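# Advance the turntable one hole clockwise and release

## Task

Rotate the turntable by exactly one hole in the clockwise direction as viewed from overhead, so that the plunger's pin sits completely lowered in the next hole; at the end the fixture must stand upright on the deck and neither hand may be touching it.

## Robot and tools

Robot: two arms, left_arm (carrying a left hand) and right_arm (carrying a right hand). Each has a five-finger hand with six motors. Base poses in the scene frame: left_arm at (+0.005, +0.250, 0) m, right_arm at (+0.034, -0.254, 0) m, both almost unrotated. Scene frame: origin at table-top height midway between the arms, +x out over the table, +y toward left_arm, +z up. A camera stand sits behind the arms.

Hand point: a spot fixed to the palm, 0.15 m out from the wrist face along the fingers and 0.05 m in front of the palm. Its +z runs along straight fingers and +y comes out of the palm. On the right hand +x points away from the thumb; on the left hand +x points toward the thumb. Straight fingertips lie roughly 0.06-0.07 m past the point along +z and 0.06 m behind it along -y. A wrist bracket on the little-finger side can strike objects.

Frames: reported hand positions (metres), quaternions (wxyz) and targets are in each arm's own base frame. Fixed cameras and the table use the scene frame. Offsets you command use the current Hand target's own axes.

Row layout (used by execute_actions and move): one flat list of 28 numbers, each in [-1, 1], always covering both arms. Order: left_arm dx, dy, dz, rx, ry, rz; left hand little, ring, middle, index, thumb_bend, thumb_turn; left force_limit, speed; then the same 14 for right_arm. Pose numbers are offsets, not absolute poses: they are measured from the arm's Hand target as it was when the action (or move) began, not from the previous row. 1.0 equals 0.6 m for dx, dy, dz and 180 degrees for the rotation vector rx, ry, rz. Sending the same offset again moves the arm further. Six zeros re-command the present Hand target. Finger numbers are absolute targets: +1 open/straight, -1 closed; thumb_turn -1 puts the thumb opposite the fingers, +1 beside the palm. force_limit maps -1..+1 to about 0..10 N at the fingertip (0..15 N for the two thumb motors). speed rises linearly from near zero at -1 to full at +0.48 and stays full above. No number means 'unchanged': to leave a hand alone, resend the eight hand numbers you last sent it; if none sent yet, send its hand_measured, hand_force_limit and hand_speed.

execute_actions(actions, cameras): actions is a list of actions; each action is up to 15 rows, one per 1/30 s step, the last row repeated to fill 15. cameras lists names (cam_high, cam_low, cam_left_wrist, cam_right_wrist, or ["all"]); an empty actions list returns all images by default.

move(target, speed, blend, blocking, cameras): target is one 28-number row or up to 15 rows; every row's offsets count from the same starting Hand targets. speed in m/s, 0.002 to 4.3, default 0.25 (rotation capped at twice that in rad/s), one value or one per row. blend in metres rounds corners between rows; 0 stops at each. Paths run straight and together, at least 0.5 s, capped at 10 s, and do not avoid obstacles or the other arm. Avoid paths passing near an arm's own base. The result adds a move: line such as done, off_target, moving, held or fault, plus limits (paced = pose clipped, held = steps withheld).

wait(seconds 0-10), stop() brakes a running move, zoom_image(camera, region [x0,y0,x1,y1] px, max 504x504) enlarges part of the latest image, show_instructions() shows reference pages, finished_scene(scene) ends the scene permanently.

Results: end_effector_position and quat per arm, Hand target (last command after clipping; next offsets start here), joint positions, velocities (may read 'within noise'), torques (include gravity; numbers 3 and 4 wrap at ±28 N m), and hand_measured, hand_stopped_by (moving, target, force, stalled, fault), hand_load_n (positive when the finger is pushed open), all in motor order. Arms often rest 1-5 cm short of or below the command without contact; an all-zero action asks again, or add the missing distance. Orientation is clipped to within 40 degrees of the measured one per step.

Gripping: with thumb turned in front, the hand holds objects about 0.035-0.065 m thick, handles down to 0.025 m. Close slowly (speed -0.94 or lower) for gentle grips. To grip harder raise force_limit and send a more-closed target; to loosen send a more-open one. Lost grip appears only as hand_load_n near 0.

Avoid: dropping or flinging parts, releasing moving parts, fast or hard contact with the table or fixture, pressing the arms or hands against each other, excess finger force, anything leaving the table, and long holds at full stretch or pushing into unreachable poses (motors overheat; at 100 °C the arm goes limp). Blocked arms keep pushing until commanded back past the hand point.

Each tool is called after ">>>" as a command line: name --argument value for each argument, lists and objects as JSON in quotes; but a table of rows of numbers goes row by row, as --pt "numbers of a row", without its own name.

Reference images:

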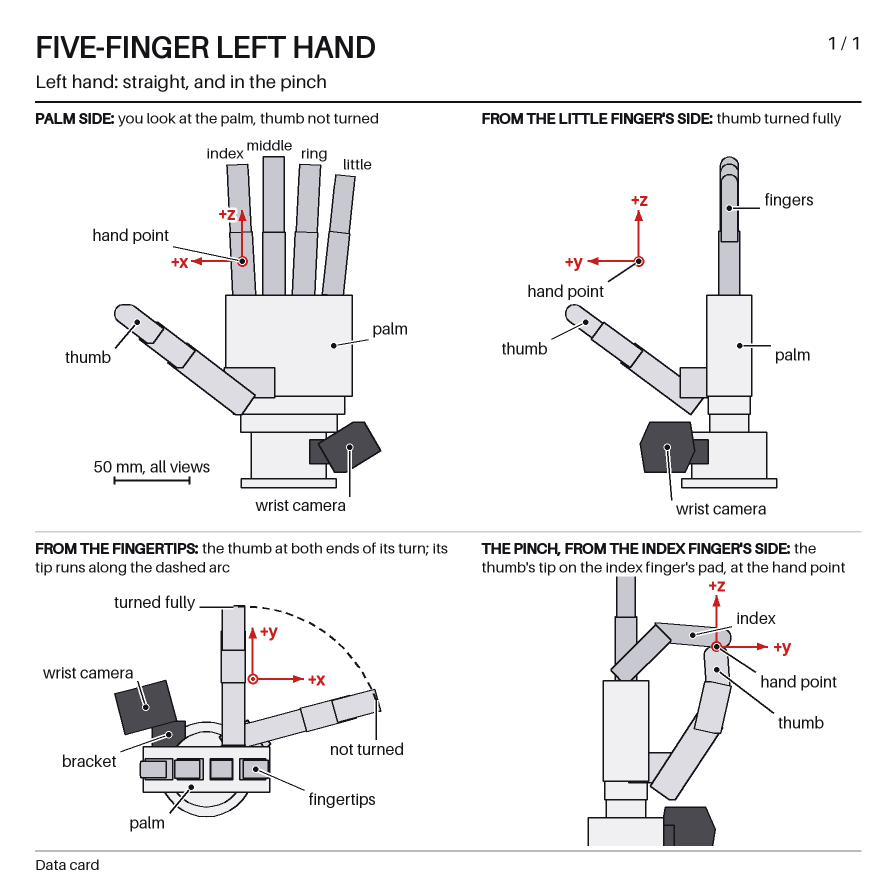

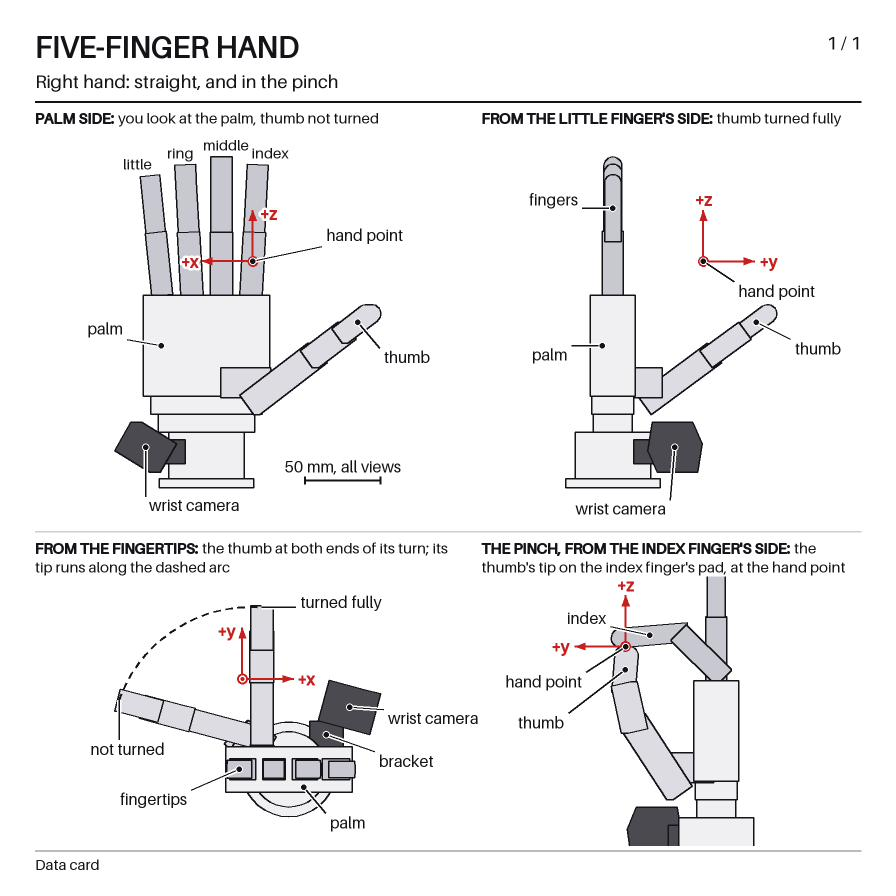

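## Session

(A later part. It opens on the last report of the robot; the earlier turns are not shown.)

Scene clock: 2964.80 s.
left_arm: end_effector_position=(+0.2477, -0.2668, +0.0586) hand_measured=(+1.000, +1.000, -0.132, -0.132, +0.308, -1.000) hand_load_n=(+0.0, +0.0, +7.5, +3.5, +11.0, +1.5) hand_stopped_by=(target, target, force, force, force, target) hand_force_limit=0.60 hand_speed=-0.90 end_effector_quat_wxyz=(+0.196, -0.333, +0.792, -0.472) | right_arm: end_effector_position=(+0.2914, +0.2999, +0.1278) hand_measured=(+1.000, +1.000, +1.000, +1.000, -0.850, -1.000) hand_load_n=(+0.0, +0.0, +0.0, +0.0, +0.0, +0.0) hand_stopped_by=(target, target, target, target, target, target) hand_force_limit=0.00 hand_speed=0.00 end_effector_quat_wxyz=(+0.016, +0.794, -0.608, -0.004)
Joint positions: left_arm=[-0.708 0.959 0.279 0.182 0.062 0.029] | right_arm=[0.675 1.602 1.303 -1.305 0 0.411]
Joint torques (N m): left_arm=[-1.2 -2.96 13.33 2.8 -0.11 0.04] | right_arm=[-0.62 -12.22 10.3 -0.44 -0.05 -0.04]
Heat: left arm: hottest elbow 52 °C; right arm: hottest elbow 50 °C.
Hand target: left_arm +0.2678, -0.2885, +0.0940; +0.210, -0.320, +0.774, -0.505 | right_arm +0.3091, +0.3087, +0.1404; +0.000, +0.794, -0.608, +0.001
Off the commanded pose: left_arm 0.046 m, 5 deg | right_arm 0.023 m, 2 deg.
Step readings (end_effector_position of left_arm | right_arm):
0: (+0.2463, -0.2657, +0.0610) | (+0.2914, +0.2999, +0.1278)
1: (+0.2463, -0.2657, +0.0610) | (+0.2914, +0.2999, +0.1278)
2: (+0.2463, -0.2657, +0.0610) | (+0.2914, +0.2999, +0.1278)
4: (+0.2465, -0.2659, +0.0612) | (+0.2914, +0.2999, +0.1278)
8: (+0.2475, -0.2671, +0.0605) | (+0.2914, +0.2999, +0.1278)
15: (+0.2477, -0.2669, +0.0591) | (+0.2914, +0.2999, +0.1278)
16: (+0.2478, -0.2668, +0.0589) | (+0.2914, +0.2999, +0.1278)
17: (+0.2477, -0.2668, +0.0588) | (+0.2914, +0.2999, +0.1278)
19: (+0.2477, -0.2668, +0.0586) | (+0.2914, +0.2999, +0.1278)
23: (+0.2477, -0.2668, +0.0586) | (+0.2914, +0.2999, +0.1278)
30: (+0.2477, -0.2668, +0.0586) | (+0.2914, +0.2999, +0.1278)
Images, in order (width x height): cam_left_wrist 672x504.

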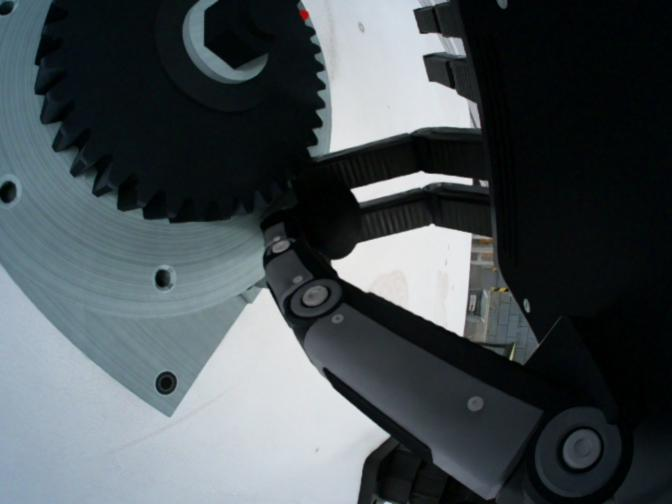

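>>> move --target '[0,-0.036,-0.001,0,0,0,1,1,-0.5,-0.5,-0.3,-1,0.6,-0.9,0,0,0,0,0,0,1,1,1,1,-0.85,-1,0,0]' --speed 0.06 --cameras '["cam_left_wrist"]'

>>> zoom_image --camera "cam_left_wrist" --region '[230, 140, 400, 290]'

Scene clock: 2976.07 s.
left_arm: end_effector_position=(+0.2469, -0.2670, +0.0593) hand_measured=(+1.000, +1.000, -0.132, -0.132, +0.308, -1.000) hand_load_n=(+0.0, +0.0, +7.5, +3.5, +9.0, +1.5) hand_stopped_by=(target, target, force, force, force, target) hand_force_limit=0.60 hand_speed=-0.90 end_effector_quat_wxyz=(+0.190, -0.336, +0.799, -0.460) | right_arm: end_effector_position=(+0.2914, +0.2999, +0.1278) hand_measured=(+1.000, +1.000, +1.000, +1.000, -0.850, -1.000) hand_load_n=(+0.0, +0.0, +0.0, +0.0, +0.0, +0.0) hand_stopped_by=(target, target, target, target, target, target) hand_force_limit=0.00 hand_speed=0.00 end_effector_quat_wxyz=(+0.016, +0.794, -0.608, -0.004)
Joint positions: left_arm=[-0.711 0.958 0.302 0.127 0.061 0.029] | right_arm=[0.675 1.602 1.303 -1.305 0 0.411]
Joint torques (N m): left_arm=[-1.96 -4.31 15.5 2.07 -0.16 0.06] | right_arm=[-0.56 -12.28 10.3 -0.47 -0.04 -0.04]
Heat: left arm: hottest elbow 53 °C; right arm: hottest elbow 51 °C.
Hand target: left_arm +0.2735, -0.2942, +0.1138; +0.210, -0.321, +0.774, -0.505 | right_arm +0.3091, +0.3087, +0.1404; +0.000, +0.794, -0.608, +0.001
Off the commanded pose: left_arm 0.067 m, 7 deg | right_arm 0.023 m, 2 deg.
move: off_target (left_arm, right_arm)
Images, in order (width x height): cam_left_wrist 672x504.

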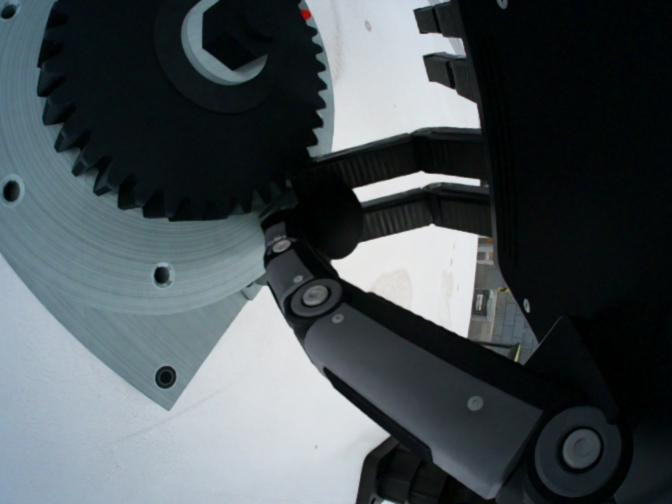

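Scaled by 2.965 from the camera's 672x504 image, which has a finer 960x720 frame.

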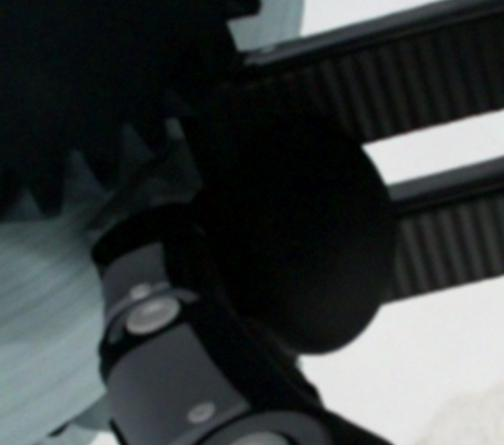

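>>> move --target '[0,-0.03,0.003,0.035,0,0,1,1,-0.5,-0.5,-0.3,-1,0.6,-0.9,0,0,0,0,0,0,1,1,1,1,-0.85,-1,0,0]' --speed 0.06 --cameras '["cam_left_wrist"]'

>>> zoom_image --camera "cam_left_wrist" --region '[230, 140, 400, 290]'

Scene clock: 2988.27 s.
left_arm: end_effector_position=(+0.2489, -0.2688, +0.0634) hand_measured=(+1.000, +1.000, -0.132, -0.132, +0.308, -1.000) hand_load_n=(+0.0, +0.0, +5.0, +2.5, +12.0, +1.5) hand_stopped_by=(target, target, force, force, force, target) hand_force_limit=0.60 hand_speed=-0.90 end_effector_quat_wxyz=(+0.195, -0.332, +0.794, -0.470) | right_arm: end_effector_position=(+0.2914, +0.2999, +0.1278) hand_measured=(+1.000, +1.000, +1.000, +1.000, -0.850, -1.000) hand_load_n=(+0.0, +0.0, +0.0, +0.0, +0.0, +0.0) hand_stopped_by=(target, target, target, target, target, target) hand_force_limit=0.00 hand_speed=0.00 end_effector_quat_wxyz=(+0.016, +0.794, -0.608, -0.004)
Joint positions: left_arm=[-0.711 0.953 0.297 0.152 0.062 0.031] | right_arm=[0.675 1.602 1.303 -1.305 0 0.411]
Joint torques (N m): left_arm=[-0.85 -5.13 13.07 6.24 0.04 -0.02] | right_arm=[-0.62 -12.22 10.32 -0.46 -0.04 -0.04]
Heat: left arm: hottest elbow 56 °C; right arm: hottest elbow 51 °C.
Hand target: left_arm +0.2798, -0.3005, +0.1298; +0.227, -0.309, +0.745, -0.547 | right_arm +0.3091, +0.3087, +0.1404; +0.000, +0.794, -0.608, +0.001
Off the commanded pose: left_arm 0.080 m, 11 deg | right_arm 0.023 m, 2 deg.
move: off_target (left_arm, right_arm)
Images, in order (width x height): cam_left_wrist 672x504.

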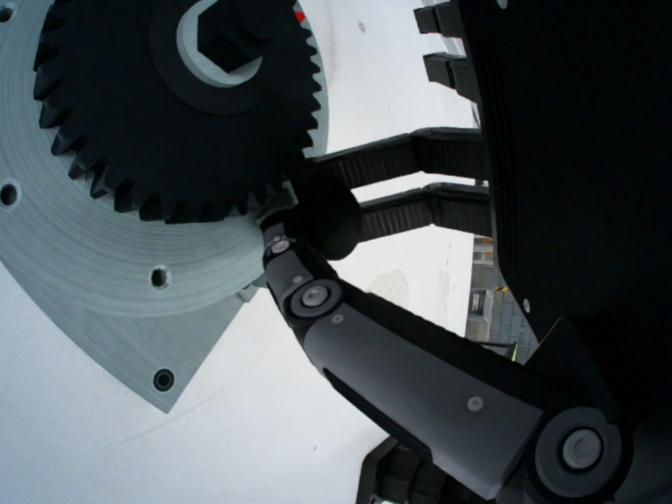

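Scaled by 2.965 from the camera's 672x504 image, which has a finer 960x720 frame.

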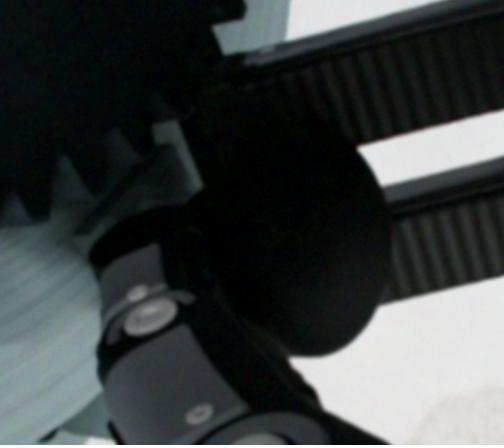

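>>> move --target '[0,-0.03,0.003,0.03,0,0,1,1,-0.5,-0.5,-0.3,-1,0.6,-0.9,0,0,0,0,0,0,1,1,1,1,-0.85,-1,0,0]' --speed 0.06 --cameras '["cam_left_wrist"]'

>>> zoom_image --camera "cam_left_wrist" --region '[230, 140, 400, 290]'

Scene clock: 3003.00 s.
left_arm: end_effector_position=(+0.2488, -0.2695, +0.0662) hand_measured=(+1.000, +1.000, -0.132, -0.132, +0.310, -1.000) hand_load_n=(+0.0, +0.0, +6.5, +4.0, +16.0, +2.0) hand_stopped_by=(target, target, force, force, force, target) hand_force_limit=0.60 hand_speed=-0.90 end_effector_quat_wxyz=(+0.205, -0.324, +0.780, -0.494) | right_arm: end_effector_position=(+0.2914, +0.2999, +0.1278) hand_measured=(+1.000, +1.000, +1.000, +1.000, -0.850, -1.000) hand_load_n=(+0.0, +0.0, +0.0, +0.0, +0.0, +0.0) hand_stopped_by=(target, target, target, target, target, target) hand_force_limit=0.00 hand_speed=0.00 end_effector_quat_wxyz=(+0.016, +0.794, -0.608, -0.004)
Joint positions: left_arm=[-0.711 0.943 0.259 0.241 0.065 0.031] | right_arm=[0.675 1.602 1.303 -1.305 0 0.411]
Joint torques (N m): left_arm=[-1.03 -6.01 13.98 7.13 0.1 -0.09] | right_arm=[-0.56 -12.22 10.3 -0.5 -0.05 -0.04]
Heat: left arm: hottest elbow 56 °C; right arm: hottest elbow 51 °C.
Hand target: left_arm +0.2848, -0.3056, +0.1463; +0.241, -0.298, +0.718, -0.581 | right_arm +0.3091, +0.3087, +0.1404; +0.000, +0.794, -0.608, +0.001
Off the commanded pose: left_arm 0.095 m, 13 deg | right_arm 0.023 m, 2 deg.
move: off_target (left_arm, right_arm)
Images, in order (width x height): cam_left_wrist 672x504.

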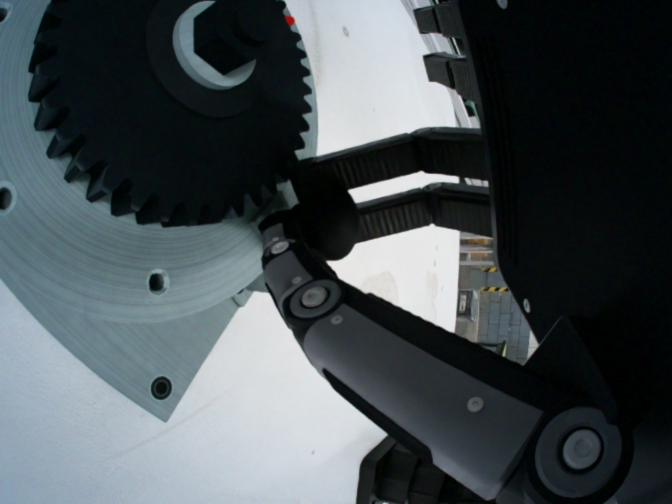

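Scaled by 2.965 from the camera's 672x504 image, which has a finer 960x720 frame.

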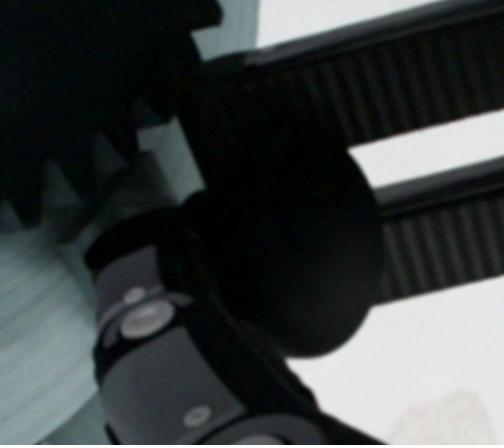

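>>> execute_actions --actions '[]'

>>> zoom_image --camera "cam_right_wrist" --region '[200, 60, 400, 300]'

Scene clock: 3021.97 s.
left_arm: end_effector_position=(+0.2488, -0.2695, +0.0662) hand_measured=(+1.000, +1.000, -0.132, -0.132, +0.310, -1.000) hand_load_n=(+0.0, +0.0, +7.0, +4.0, +15.5, +1.5) hand_stopped_by=(target, target, force, force, force, target) hand_force_limit=0.60 hand_speed=-0.90 end_effector_quat_wxyz=(+0.205, -0.324, +0.780, -0.494) | right_arm: end_effector_position=(+0.2914, +0.2999, +0.1278) hand_measured=(+1.000, +1.000, +1.000, +1.000, -0.850, -1.000) hand_load_n=(+0.0, +0.0, +0.0, +0.0, +0.0, +0.0) hand_stopped_by=(target, target, target, target, target, target) hand_force_limit=0.00 hand_speed=0.00 end_effector_quat_wxyz=(+0.016, +0.794, -0.608, -0.004)
Joint positions: left_arm=[-0.711 0.943 0.259 0.241 0.065 0.031] | right_arm=[0.675 1.602 1.303 -1.305 0 0.411]
Joint velocities: within noise
Joint torques (N m): left_arm=[-1.49 -6.12 13.78 7.06 0.05 -0.11] | right_arm=[-0.62 -12.28 10.29 -0.47 -0.05 -0.04]
Heat: left arm: hottest elbow 56 °C; right arm: hottest elbow 51 °C.
Hand target: left_arm +0.2848, -0.3056, +0.1463; +0.241, -0.298, +0.718, -0.581 | right_arm +0.3091, +0.3087, +0.1404; +0.000, +0.794, -0.608, +0.001
Off the commanded pose: left_arm 0.095 m, 13 deg | right_arm 0.023 m, 2 deg.

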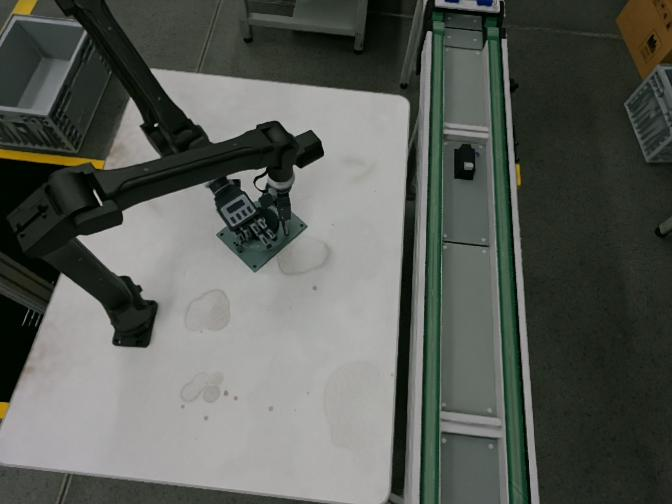

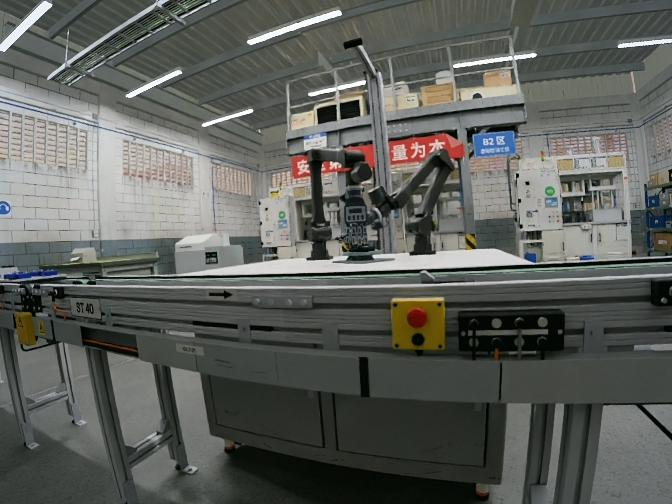

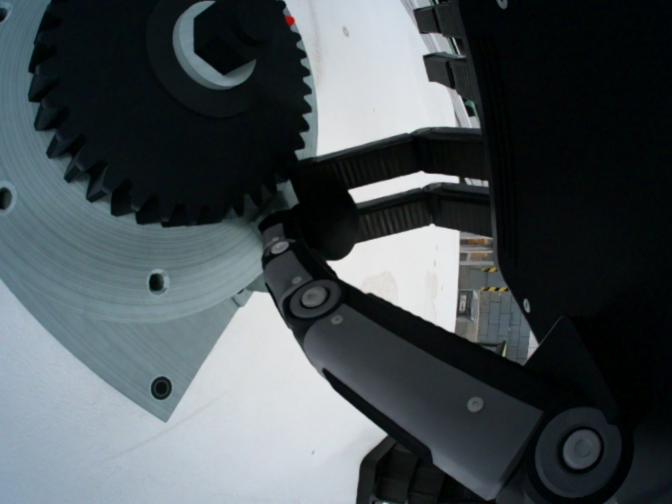

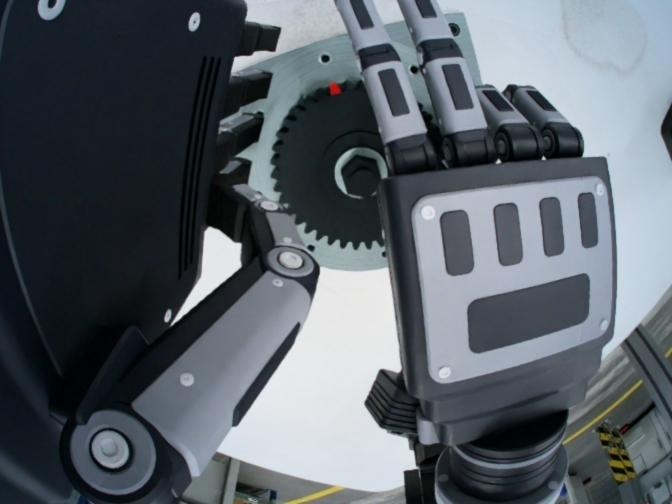

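Scaled by 2.100 from the camera's 672x504 image, which has a finer 960x720 frame.

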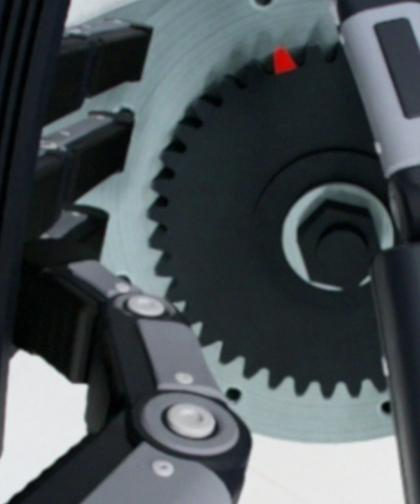

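>>> move --target '[0,0,0,0,0,0,1,1,-0.5,-0.5,-0.3,-1,0.6,-0.9,-0.0425,-0.0217,0.0083,0,0,0,1,1,1,1,-0.85,-1,0,0]' --speed 0.08 --cameras '["cam_right_wrist"]'

Scene clock: 3082.53 s.
left_arm: end_effector_position=(+0.2488, -0.2695, +0.0662) hand_measured=(+1.000, +1.000, -0.132, -0.132, +0.310, -1.000) hand_load_n=(+0.0, +0.0, +7.0, +4.0, +15.5, +1.5) hand_stopped_by=(target, target, force, force, force, target) hand_force_limit=0.60 hand_speed=-0.90 end_effector_quat_wxyz=(+0.205, -0.324, +0.780, -0.494) | right_arm: end_effector_position=(+0.3034, +0.3207, +0.1224) hand_measured=(+1.000, +1.000, +1.000, +1.000, -0.850, -1.000) hand_load_n=(+0.0, +0.0, +0.0, +0.0, +0.0, +0.0) hand_stopped_by=(target, target, target, target, target, target) hand_force_limit=0.00 hand_speed=0.00 end_effector_quat_wxyz=(+0.017, +0.793, -0.609, -0.004)
Joint positions: left_arm=[-0.711 0.943 0.259 0.241 0.065 0.031] | right_arm=[0.693 1.663 1.364 -1.307 0 0.432]
Joint torques (N m): left_arm=[-1.55 -5.95 14.06 7.19 0.06 -0.08] | right_arm=[0.91 -13.45 10.26 -0.38 -0.07 0.09]
Heat: left arm: hottest elbow 57 °C; right arm: hottest elbow 51 °C.
Hand target: left_arm +0.2848, -0.3056, +0.1463; +0.241, -0.298, +0.718, -0.581 | right_arm +0.3149, +0.3365, +0.1352; +0.000, +0.794, -0.608, +0.000
Off the commanded pose: left_arm 0.095 m, 13 deg | right_arm 0.024 m, 2 deg.
move: off_target (left_arm, right_arm)
Images, in order (width x height): cam_right_wrist 672x504.

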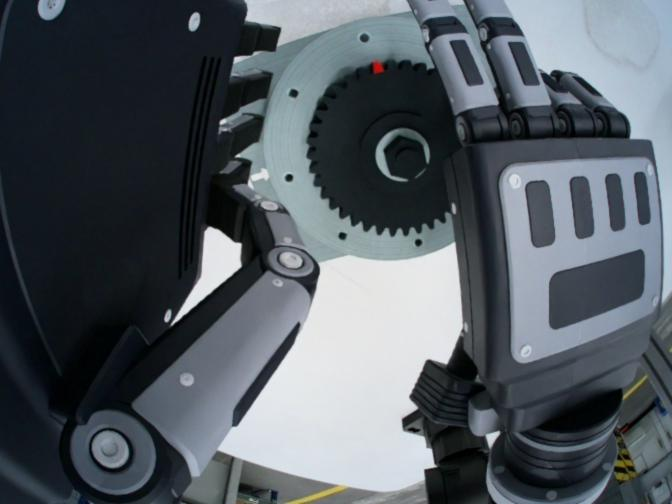

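>>> move --pt "0 0 0 0 0 0 1 1 -0.5 -0.5 -0.3 -1 0.6 -0.9 -0.005 0 0.0225 0 0 0 1 1 1 1 -0.85 -1 0 0" --pt "0 0 0 0 0 0 1 1 -0.5 -0.5 -0.3 -1 0.6 -0.9 -0.005 0.022 0.0225 0 0 0 1 1 1 1 -0.85 -1 0 0" --speed 0.06 --cameras '["cam_right_wrist"]'

Scene clock: 3098.43 s.
left_arm: end_effector_position=(+0.2488, -0.2695, +0.0662) hand_measured=(+1.000, +1.000, -0.132, -0.132, +0.310, -1.000) hand_load_n=(+0.0, +0.0, +7.0, +4.0, +15.5, +1.5) hand_stopped_by=(target, target, force, force, force, target) hand_force_limit=0.60 hand_speed=-0.90 end_effector_quat_wxyz=(+0.205, -0.324, +0.780, -0.494) | right_arm: end_effector_position=(+0.3017, +0.3293, +0.1136) hand_measured=(+1.000, +1.000, +1.000, +1.000, -0.850, -1.000) hand_load_n=(+0.0, +0.0, +0.0, +0.0, +0.0, +0.0) hand_stopped_by=(target, target, target, target, target, target) hand_force_limit=0.00 hand_speed=0.00 end_effector_quat_wxyz=(+0.015, +0.793, -0.609, -0.003)
Joint positions: left_arm=[-0.711 0.943 0.259 0.241 0.065 0.031] | right_arm=[0.709 1.677 1.359 -1.282 0 0.449]
Joint torques (N m): left_arm=[-1.61 -5.95 13.96 7.35 0.04 -0.04] | right_arm=[1.26 -16.15 6.83 0.24 -0.07 0.14]
Heat: left arm: hottest elbow 57 °C; right arm: hottest elbow 51 °C.
Hand target: left_arm +0.2848, -0.3056, +0.1463; +0.241, -0.298, +0.718, -0.581 | right_arm +0.3015, +0.3360, +0.1218; +0.000, +0.794, -0.608, +0.000
Off the commanded pose: left_arm 0.095 m, 13 deg | right_arm 0.011 m, 2 deg.
move: off_target (left_arm, right_arm)
Images, in order (width x height): cam_right_wrist 672x504.

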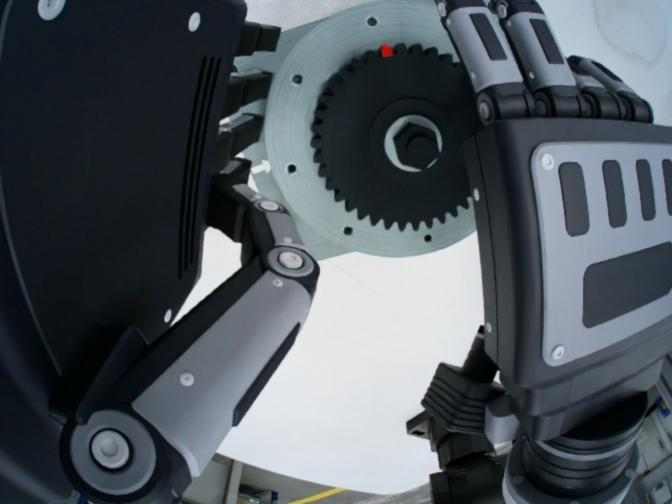

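>>> move --pt "0 0 0 0 0 0 1 1 -0.5 -0.5 -0.3 -1 0.6 -0.9 0 0.033 0.006 0 0 0 1 1 1 1 -0.85 -1 0 0" --speed 0.06 --cameras '["cam_right_wrist"]'

Scene clock: 3107.67 s.
left_arm: end_effector_position=(+0.2488, -0.2695, +0.0662) hand_measured=(+1.000, +1.000, -0.132, -0.132, +0.310, -1.000) hand_load_n=(+0.0, +0.0, +7.0, +4.0, +16.0, +1.5) hand_stopped_by=(target, target, force, force, force, target) hand_force_limit=0.60 hand_speed=-0.90 end_effector_quat_wxyz=(+0.205, -0.324, +0.780, -0.494) | right_arm: end_effector_position=(+0.2877, +0.3263, +0.1107) hand_measured=(+1.000, +1.000, +1.000, +1.000, -0.850, -1.000) hand_load_n=(+0.0, +0.0, +0.5, +0.0, +0.0, +0.0) hand_stopped_by=(target, target, target, target, target, target) hand_force_limit=0.00 hand_speed=0.00 end_effector_quat_wxyz=(+0.010, +0.792, -0.611, -0.001)
Joint positions: left_arm=[-0.711 0.943 0.259 0.241 0.065 0.031] | right_arm=[0.724 1.64 1.306 -1.255 0.002 0.468]
Joint torques (N m): left_arm=[-2.08 -5.3 13.79 7.31 -0.01 -0.13] | right_arm=[1.14 -15.79 6.24 -0.02 -0.14 0.1]
Heat: left arm: hottest elbow 57 °C; right arm: hottest elbow 50 °C.
Hand target: left_arm +0.2848, -0.3056, +0.1463; +0.241, -0.298, +0.718, -0.581 | right_arm +0.2823, +0.3309, +0.1182; +0.000, +0.794, -0.608, +0.000
Off the commanded pose: left_arm 0.095 m, 13 deg | right_arm 0.010 m, 1 deg.
move: off_target (left_arm)
Images, in order (width x height): cam_right_wrist 672x504.

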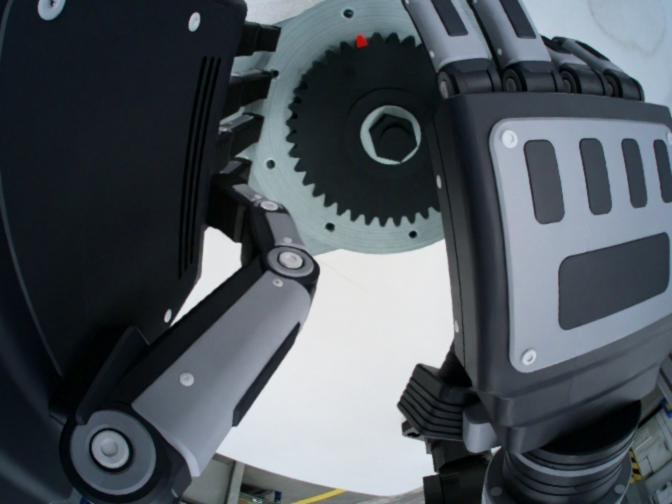

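>>> move --pt "0 0 0 0 0 0 1 1 -0.5 -0.5 -0.3 -1 0.6 -0.9 0 0.025 0.003 0 0 0 1 1 1 1 -0.85 -1 0 0" --speed 0.05 --cameras '["cam_right_wrist"]'

>>> zoom_image --camera "cam_right_wrist" --region '[200, 0, 440, 240]'

Scene clock: 3118.50 s.
left_arm: end_effector_position=(+0.2488, -0.2695, +0.0662) hand_measured=(+1.000, +1.000, -0.132, -0.132, +0.310, -1.000) hand_load_n=(+0.0, -0.5, +7.0, +4.0, +15.5, +1.5) hand_stopped_by=(target, target, force, force, force, target) hand_force_limit=0.60 hand_speed=-0.90 end_effector_quat_wxyz=(+0.205, -0.324, +0.780, -0.494) | right_arm: end_effector_position=(+0.2751, +0.3229, +0.1102) hand_measured=(+1.000, +1.000, +1.000, +1.000, -0.850, -1.000) hand_load_n=(+0.0, +0.0, +0.0, +0.0, +0.0, +0.0) hand_stopped_by=(target, target, target, target, target, target) hand_force_limit=0.00 hand_speed=0.00 end_effector_quat_wxyz=(+0.007, +0.791, -0.612, +0.000)
Joint positions: left_arm=[-0.711 0.943 0.259 0.241 0.065 0.031] | right_arm=[0.737 1.608 1.265 -1.242 0.003 0.483]
Joint torques (N m): left_arm=[-1.03 -5.13 13.87 7.23 0.01 -0.08] | right_arm=[1.2 -15.74 6.09 -0.13 -0.18 0.1]
Heat: left arm: hottest elbow 57 °C; right arm: hottest elbow 48 °C.
Hand target: left_arm +0.2848, -0.3056, +0.1463; +0.241, -0.298, +0.718, -0.581 | right_arm +0.2678, +0.3270, +0.1163; +0.000, +0.794, -0.608, +0.000
Off the commanded pose: left_arm 0.095 m, 13 deg | right_arm 0.010 m, 1 deg.
move: off_target (left_arm)
Images, in order (width x height): cam_right_wrist 672x504.

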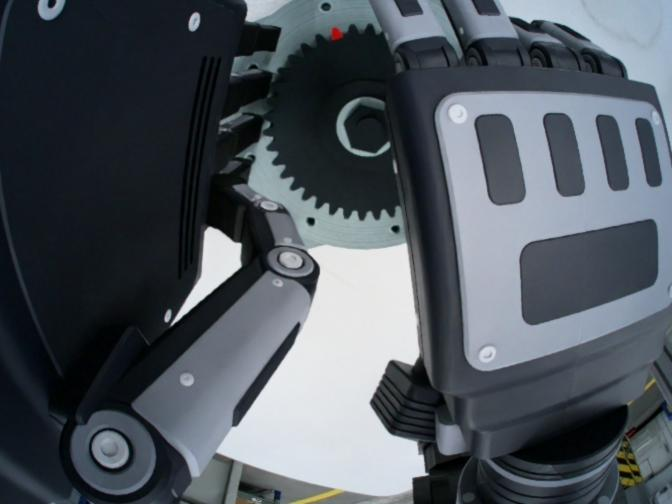

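Scaled by 2.100 from the camera's 672x504 image, which has a finer 960x720 frame.

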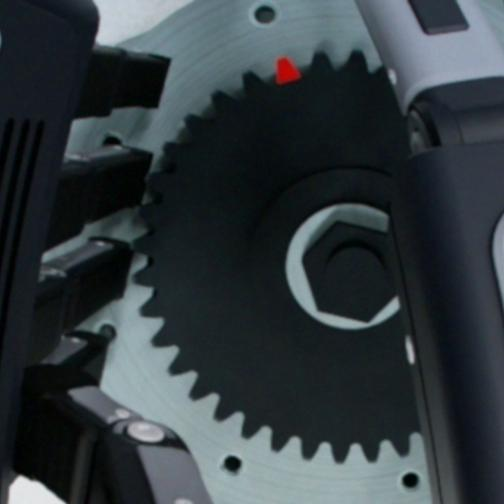

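>>> move --pt "0 0 0 0 0 0 1 1 -0.5 -0.5 -0.3 -1 0.6 -0.9 0 0.017 0.003 0 0 0 1 1 1 1 -0.85 -1 0 0" --speed 0.05 --cameras '["cam_right_wrist"]'

>>> zoom_image --camera "cam_right_wrist" --region '[200, 0, 440, 240]'

Scene clock: 3127.67 s.
left_arm: end_effector_position=(+0.2488, -0.2695, +0.0662) hand_measured=(+1.000, +1.000, -0.132, -0.132, +0.310, -1.000) hand_load_n=(+0.0, +0.0, +7.0, +4.0, +15.5, +1.5) hand_stopped_by=(target, target, force, force, force, target) hand_force_limit=0.60 hand_speed=-0.90 end_effector_quat_wxyz=(+0.205, -0.324, +0.780, -0.494) | right_arm: end_effector_position=(+0.2735, +0.3224, +0.1092) hand_measured=(+1.000, +1.000, +1.000, +1.000, -0.850, -1.000) hand_load_n=(+0.0, +0.5, +0.0, +0.0, +0.0, -0.5) hand_stopped_by=(target, target, target, target, target, target) hand_force_limit=0.00 hand_speed=0.00 end_effector_quat_wxyz=(-0.003, +0.790, -0.613, +0.005)
Joint positions: left_arm=[-0.711 0.943 0.259 0.241 0.065 0.031] | right_arm=[0.741 1.59 1.243 -1.217 0.009 0.49]
Joint torques (N m): left_arm=[-1.2 -5.19 13.82 7.19 0.04 -0.08] | right_arm=[1.61 -15.15 5.56 -0.55 -0.35 0.13]
Heat: left arm: hottest elbow 57 °C; right arm: hottest elbow 46 °C.
Hand target: left_arm +0.2848, -0.3056, +0.1463; +0.241, -0.298, +0.718, -0.581 | right_arm +0.2580, +0.3243, +0.1144; +0.000, +0.794, -0.608, +0.000
Off the commanded pose: left_arm 0.095 m, 13 deg | right_arm 0.017 m, 1 deg.
move: off_target (left_arm, right_arm)
Images, in order (width x height): cam_right_wrist 672x504.

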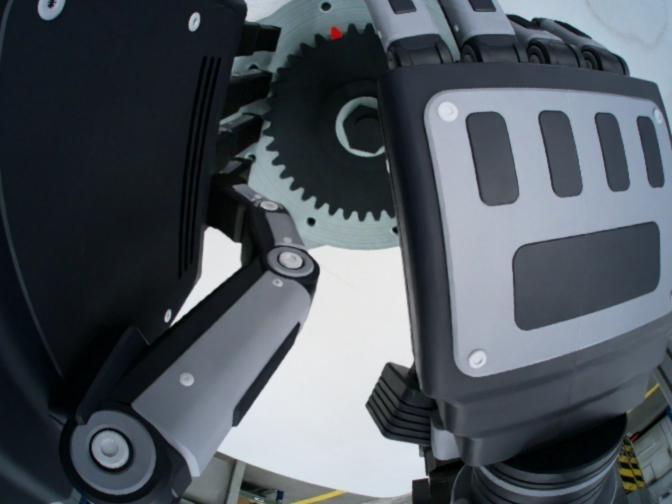

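Scaled by 2.100 from the camera's 672x504 image, which has a finer 960x720 frame.

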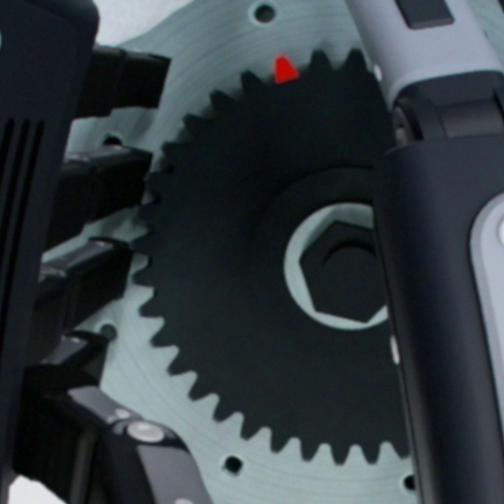

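>>> move --pt "0 0 0 0 0 0 1 1 -0.5 -0.5 -0.3 -1 0.6 -0.9 0.035 0 0.003 0 0 0 1 1 1 1 -0.85 -1 0 0" --speed 0.05 --cameras '["cam_right_wrist"]'

>>> zoom_image --camera "cam_right_wrist" --region '[200, 0, 440, 240]'

Scene clock: 3137.23 s.
left_arm: end_effector_position=(+0.2489, -0.2696, +0.0662) hand_measured=(+1.000, +1.000, -0.132, -0.132, +0.310, -1.000) hand_load_n=(+0.0, +0.0, +7.0, +4.0, +16.0, +1.5) hand_stopped_by=(target, target, force, force, force, target) hand_force_limit=0.60 hand_speed=-0.90 end_effector_quat_wxyz=(+0.206, -0.324, +0.780, -0.494) | right_arm: end_effector_position=(+0.2726, +0.3175, +0.1089) hand_measured=(+1.000, +1.000, +1.000, +1.000, -0.850, -1.000) hand_load_n=(+0.0, +0.0, +0.0, +0.0, +0.0, +0.0) hand_stopped_by=(target, target, target, target, target, target) hand_force_limit=0.00 hand_speed=0.00 end_effector_quat_wxyz=(-0.012, +0.794, -0.607, +0.005)
Joint positions: left_arm=[-0.711 0.943 0.259 0.242 0.065 0.031] | right_arm=[0.733 1.569 1.219 -1.195 0.004 0.468]
Joint torques (N m): left_arm=[-1.2 -5.83 13.72 6.8 0.02 -0.06] | right_arm=[-0.67 -14.86 5.11 -1.29 -0.21 -0.04]
Heat: left arm: hottest elbow 57 °C; right arm: hottest elbow 45 °C.
Hand target: left_arm +0.2848, -0.3055, +0.1463; +0.241, -0.298, +0.718, -0.581 | right_arm +0.2636, +0.3040, +0.1128; +0.000, +0.794, -0.608, +0.001
Off the commanded pose: left_arm 0.095 m, 13 deg | right_arm 0.017 m, 1 deg.
move: off_target (left_arm, right_arm)
Images, in order (width x height): cam_right_wrist 672x504.

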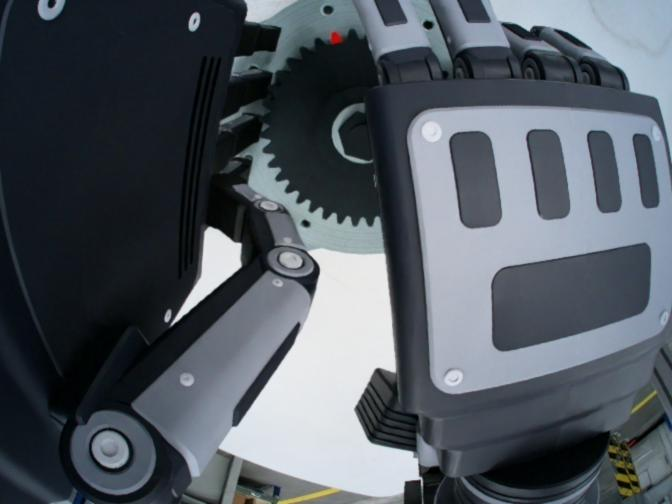

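Scaled by 2.100 from the camera's 672x504 image, which has a finer 960x720 frame.

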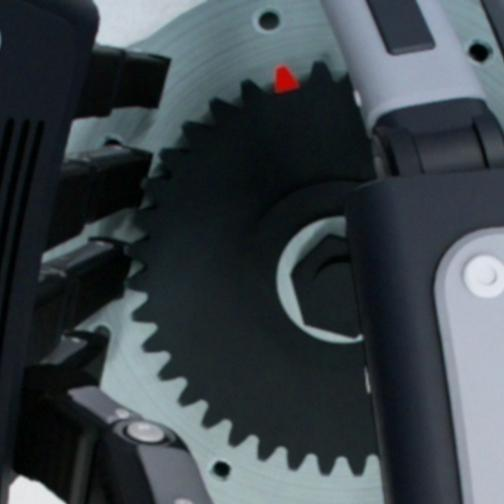

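>>> move --pt "0 0 0 0 0 0 1 1 -0.5 -0.5 -0.3 -1 0.6 -0.9 0.035 0.005 0.003 0 0 0 1 1 1 1 -0.85 -1 0 0" --speed 0.05 --cameras '["cam_right_wrist", "cam_left_wrist"]'

>>> zoom_image --camera "cam_right_wrist" --region '[200, 0, 440, 240]'

Scene clock: 3149.23 s.
left_arm: end_effector_position=(+0.2488, -0.2696, +0.0663) hand_measured=(+1.000, +1.000, -0.132, -0.132, +0.310, -1.000) hand_load_n=(+0.0, +0.0, +7.0, +4.0, +16.0, +1.5) hand_stopped_by=(target, target, force, force, force, target) hand_force_limit=0.60 hand_speed=-0.90 end_effector_quat_wxyz=(+0.205, -0.324, +0.780, -0.494) | right_arm: end_effector_position=(+0.2772, +0.3009, +0.1094) hand_measured=(+1.000, +1.000, +1.000, +1.000, -0.850, -1.000) hand_load_n=(+0.0, +0.0, +0.5, +0.0, +0.0, +0.0) hand_stopped_by=(target, target, target, target, target, target) hand_force_limit=0.00 hand_speed=0.00 end_effector_quat_wxyz=(-0.020, +0.793, -0.609, +0.003)
Joint positions: left_arm=[-0.711 0.943 0.259 0.242 0.065 0.031] | right_arm=[0.695 1.54 1.186 -1.176 -0.003 0.434]
Joint torques (N m): left_arm=[-1.03 -6.12 13.85 7.12 0.09 -0.08] | right_arm=[-0.73 -14.27 4.92 -1.69 0.03 -0.11]
Heat: left arm: hottest elbow 57 °C; right arm: hottest elbow 44 °C.
Hand target: left_arm +0.2848, -0.3056, +0.1463; +0.241, -0.298, +0.718, -0.581 | right_arm +0.2661, +0.2830, +0.1109; +0.000, +0.794, -0.608, +0.001
Off the commanded pose: left_arm 0.095 m, 13 deg | right_arm 0.021 m, 2 deg.
move: off_target (left_arm, right_arm)
Images, in order (width x height): cam_left_wrist 672x504, cam_right_wrist 672x504.

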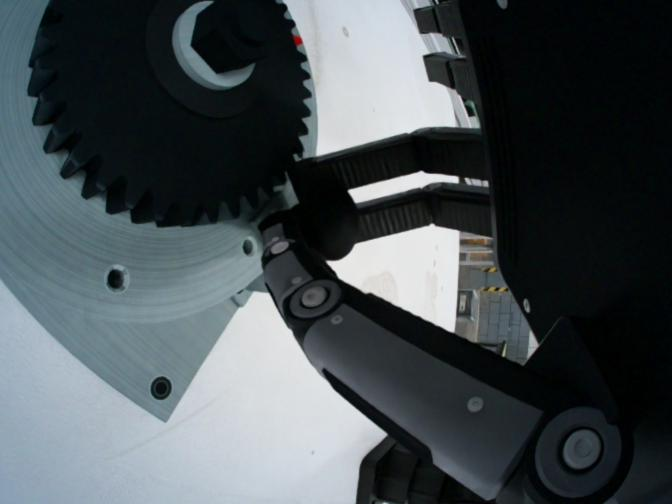

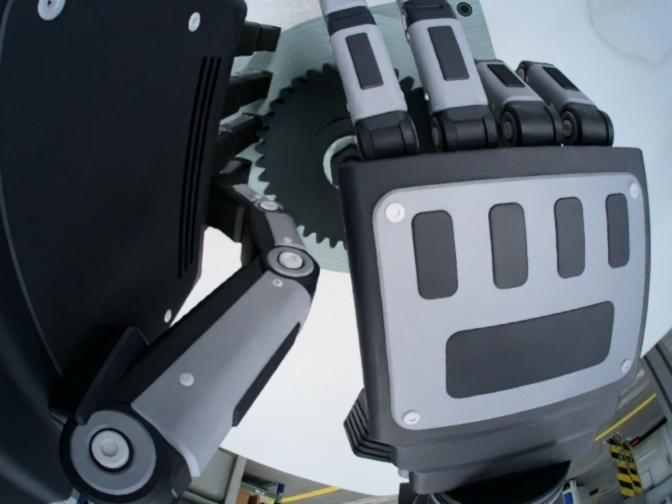

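Scaled by 2.100 from the camera's 672x504 image, which has a finer 960x720 frame.

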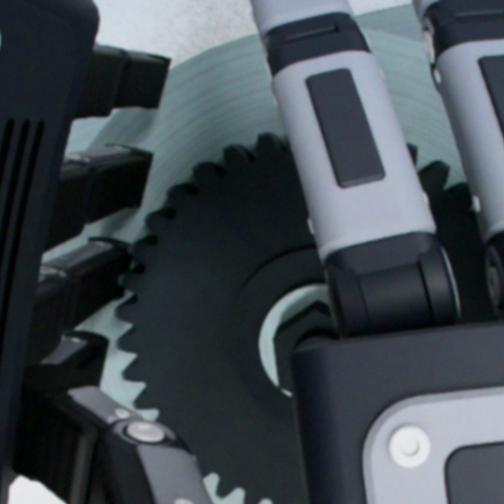

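>>> execute_actions --actions '[[[0,0,0,0,0,0,1,1,-0.5,-0.5,-0.3,-1,0.6,-0.9,0,0,0,0,0,0,-0.9,1,1,1,-0.85,-1,0,0]],[[0,0,0,0,0,0,1,1,-0.5,-0.5,-0.3,-1,0.6,-0.9,0,0,0,0,0,0,-0.9,1,1,1,-0.85,-1,0,0]]]' --cameras '["cam_right_wrist"]'

Scene clock: 3177.60 s.
left_arm: end_effector_position=(+0.2492, -0.2699, +0.0672) hand_measured=(+1.000, +1.000, -0.132, -0.132, +0.312, -1.000) hand_load_n=(+0.0, +0.0, +7.0, +4.0, +21.0, +2.5) hand_stopped_by=(target, target, force, force, force, target) hand_force_limit=0.60 hand_speed=-0.90 end_effector_quat_wxyz=(+0.207, -0.320, +0.780, -0.496) | right_arm: end_effector_position=(+0.2778, +0.2988, +0.1086) hand_measured=(-0.276, +1.000, +1.000, +1.000, -0.850, -1.000) hand_load_n=(+0.5, +0.0, +0.5, +0.5, +0.0, +0.0) hand_stopped_by=(force, target, target, target, target, target) hand_force_limit=0.00 hand_speed=0.00 end_effector_quat_wxyz=(-0.019, +0.793, -0.609, +0.005)
Joint positions: left_arm=[-0.711 0.941 0.258 0.246 0.068 0.039] | right_arm=[0.693 1.539 1.184 -1.176 0.001 0.431]
Joint torques (N m): left_arm=[-0.26 -5.71 13.87 7.05 0.04 -0.18] | right_arm=[-0.67 -14.15 5.05 -1.69 -0.1 -0.09]
Heat: left arm: hottest elbow 58 °C; right arm: hottest elbow 42 °C.
Hand target: left_arm +0.2849, -0.3056, +0.1464; +0.241, -0.297, +0.718, -0.581 | right_arm +0.2660, +0.2830, +0.1110; +0.000, +0.794, -0.608, +0.000
Off the commanded pose: left_arm 0.094 m, 13 deg | right_arm 0.020 m, 2 deg.
Step readings (end_effector_position of left_arm | right_arm):
0: (+0.2488, -0.2696, +0.0663) | (+0.2772, +0.3008, +0.1094)
1: (+0.2488, -0.2696, +0.0663) | (+0.2772, +0.3008, +0.1094)
2: (+0.2488, -0.2696, +0.0663) | (+0.2772, +0.3008, +0.1094)
4: (+0.2488, -0.2696, +0.0663) | (+0.2772, +0.3008, +0.1094)
8: (+0.2488, -0.2696, +0.0663) | (+0.2772, +0.3008, +0.1094)
15: (+0.2488, -0.2696, +0.0663) | (+0.2772, +0.3008, +0.1094)
16: (+0.2490, -0.2697, +0.0665) | (+0.2772, +0.3008, +0.1094)
17: (+0.2492, -0.2699, +0.0672) | (+0.2773, +0.2997, +0.1088)
19: (+0.2491, -0.2699, +0.0671) | (+0.2776, +0.2990, +0.1086)
23: (+0.2491, -0.2699, +0.0671) | (+0.2778, +0.2988, +0.1086)
30: (+0.2492, -0.2699, +0.0672) | (+0.2778, +0.2988, +0.1086)
Images, in order (width x height): cam_right_wrist 672x504.

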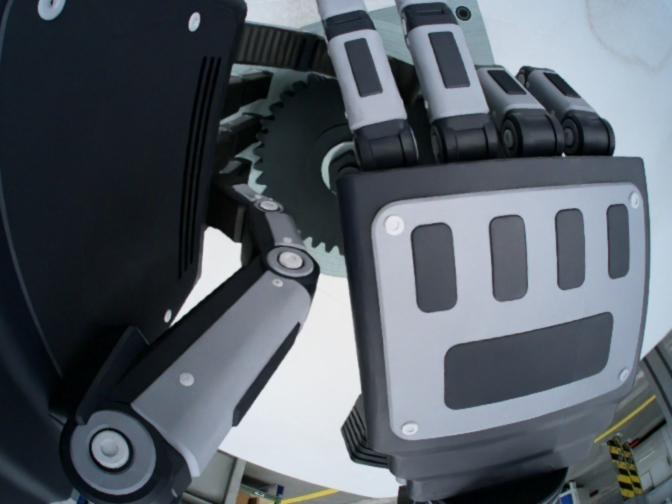

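>>> execute_actions --actions '[[[0,0,0,0,0,0,1,1,-0.5,-0.5,-0.3,-1,0.6,-0.9,0,0,0,0,0,0,1,1,1,1,-0.85,-1,0,0]],[[0,0,0,0,0,0,1,1,-0.5,-0.5,-0.3,-1,0.6,-0.9,0,0,0,0,0,0,1,1,1,1,-0.85,-1,0,0]]]' --cameras '["cam_right_wrist", "cam_left_wrist"]'

Scene clock: 3187.87 s.
left_arm: end_effector_position=(+0.2492, -0.2699, +0.0672) hand_measured=(+1.000, +1.000, -0.132, -0.132, +0.312, -1.000) hand_load_n=(+0.5, +0.0, +7.0, +4.0, +20.5, +2.5) hand_stopped_by=(target, target, force, force, force, target) hand_force_limit=0.60 hand_speed=-0.90 end_effector_quat_wxyz=(+0.207, -0.320, +0.780, -0.496) | right_arm: end_effector_position=(+0.2785, +0.2950, +0.1083) hand_measured=(+1.000, +1.000, +1.000, +1.000, -0.850, -1.000) hand_load_n=(+0.0, +0.0, +0.5, +0.0, +0.0, +0.0) hand_stopped_by=(target, target, target, target, target, target) hand_force_limit=0.00 hand_speed=0.00 end_effector_quat_wxyz=(-0.017, +0.791, -0.611, +0.007)
Joint positions: left_arm=[-0.711 0.941 0.258 0.246 0.068 0.039] | right_arm=[0.687 1.536 1.18 -1.178 0.006 0.431]
Joint torques (N m): left_arm=[-0.5 -6.12 14.01 7.1 -0.09 -0.17] | right_arm=[-0.32 -13.86 5.31 -1.59 -0.25 -0.09]
Heat: left arm: hottest elbow 58 °C; right arm: hottest elbow 42 °C.
Hand target: left_arm +0.2849, -0.3056, +0.1464; +0.241, -0.297, +0.718, -0.581 | right_arm +0.2661, +0.2829, +0.1108; +0.000, +0.794, -0.608, +0.001
Off the commanded pose: left_arm 0.094 m, 13 deg | right_arm 0.018 m, 2 deg.
Step readings (end_effector_position of left_arm | right_arm):
0: (+0.2492, -0.2699, +0.0672) | (+0.2778, +0.2988, +0.1086)
1: (+0.2492, -0.2699, +0.0672) | (+0.2778, +0.2988, +0.1086)
2: (+0.2492, -0.2699, +0.0672) | (+0.2778, +0.2988, +0.1086)
4: (+0.2492, -0.2699, +0.0672) | (+0.2778, +0.2984, +0.1084)
8: (+0.2492, -0.2699, +0.0672) | (+0.2782, +0.2969, +0.1084)
15: (+0.2492, -0.2699, +0.0672) | (+0.2785, +0.2951, +0.1083)
16: (+0.2492, -0.2699, +0.0672) | (+0.2785, +0.2950, +0.1083)
17: (+0.2492, -0.2699, +0.0672) | (+0.2785, +0.2950, +0.1083)
19: (+0.2492, -0.2699, +0.0672) | (+0.2785, +0.2950, +0.1083)
23: (+0.2492, -0.2699, +0.0672) | (+0.2785, +0.2950, +0.1083)
30: (+0.2492, -0.2699, +0.0672) | (+0.2785, +0.2950, +0.1083)
Images, in order (width x height): cam_left_wrist 672x504, cam_right_wrist 672x504.

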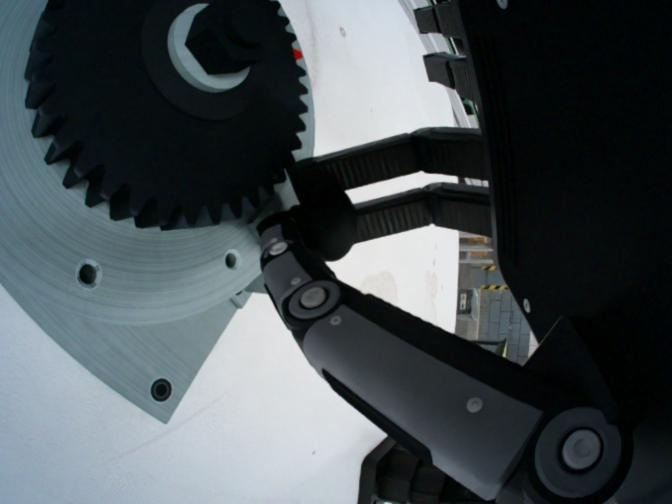

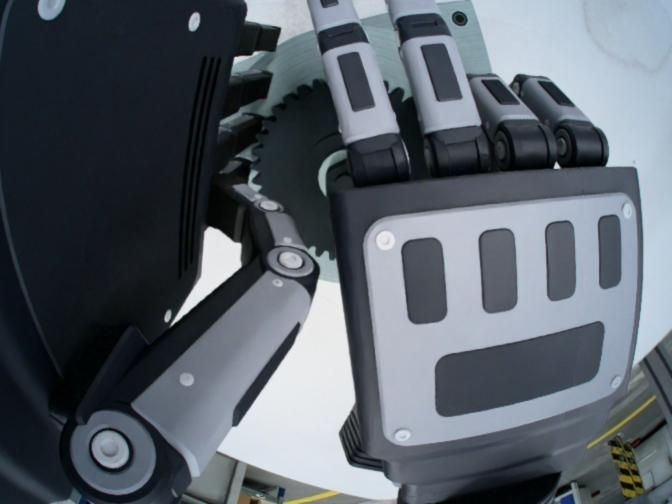

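>>> move --pt "0 0.0937 -0.0212 -0.065 0 0 1 1 -0.5 -0.5 -0.3 -1 0.6 -0.9 0 0 0 0 0 0 1 1 1 1 -0.85 -1 0 0" --speed 0.05 --cameras '["cam_left_wrist"]'

Scene clock: 3224.63 s.
left_arm: end_effector_position=(+0.2464, -0.2671, +0.0613) hand_measured=(+1.000, +1.000, -0.132, -0.132, +0.310, -1.000) hand_load_n=(+0.0, +0.0, +7.0, +4.0, +9.0, +2.0) hand_stopped_by=(target, target, force, force, force, target) hand_force_limit=0.60 hand_speed=-0.90 end_effector_quat_wxyz=(+0.201, -0.325, +0.789, -0.481) | right_arm: end_effector_position=(+0.2785, +0.2950, +0.1085) hand_measured=(+1.000, +1.000, +1.000, +1.000, -0.850, -1.000) hand_load_n=(+0.0, +0.0, +0.0, +0.0, +0.0, +0.0) hand_stopped_by=(target, target, target, target, target, target) hand_force_limit=0.00 hand_speed=0.00 end_effector_quat_wxyz=(-0.017, +0.791, -0.611, +0.007)
Joint positions: left_arm=[-0.711 0.945 0.267 0.202 0.066 0.039] | right_arm=[0.687 1.535 1.18 -1.178 0.006 0.431]
Joint torques (N m): left_arm=[-0.91 -1.67 14.09 2.02 -0.22 0.01] | right_arm=[-0.44 -13.86 5.29 -1.63 -0.27 -0.08]
Heat: left arm: hottest elbow 59 °C; right arm: hottest elbow 41 °C.
Hand target: left_arm +0.2677, -0.2885, +0.0940; +0.210, -0.321, +0.774, -0.505 | right_arm +0.2661, +0.2829, +0.1110; +0.000, +0.794, -0.608, +0.001
Off the commanded pose: left_arm 0.045 m, 4 deg | right_arm 0.018 m, 2 deg.
move: off_target (left_arm, right_arm)
Images, in order (width x height): cam_left_wrist 672x504.

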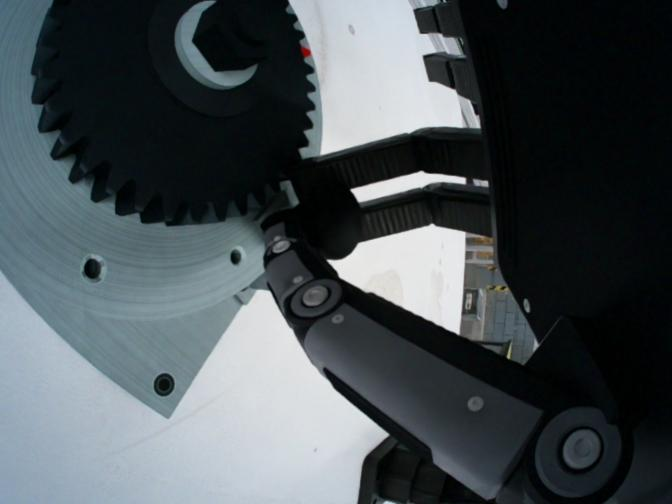

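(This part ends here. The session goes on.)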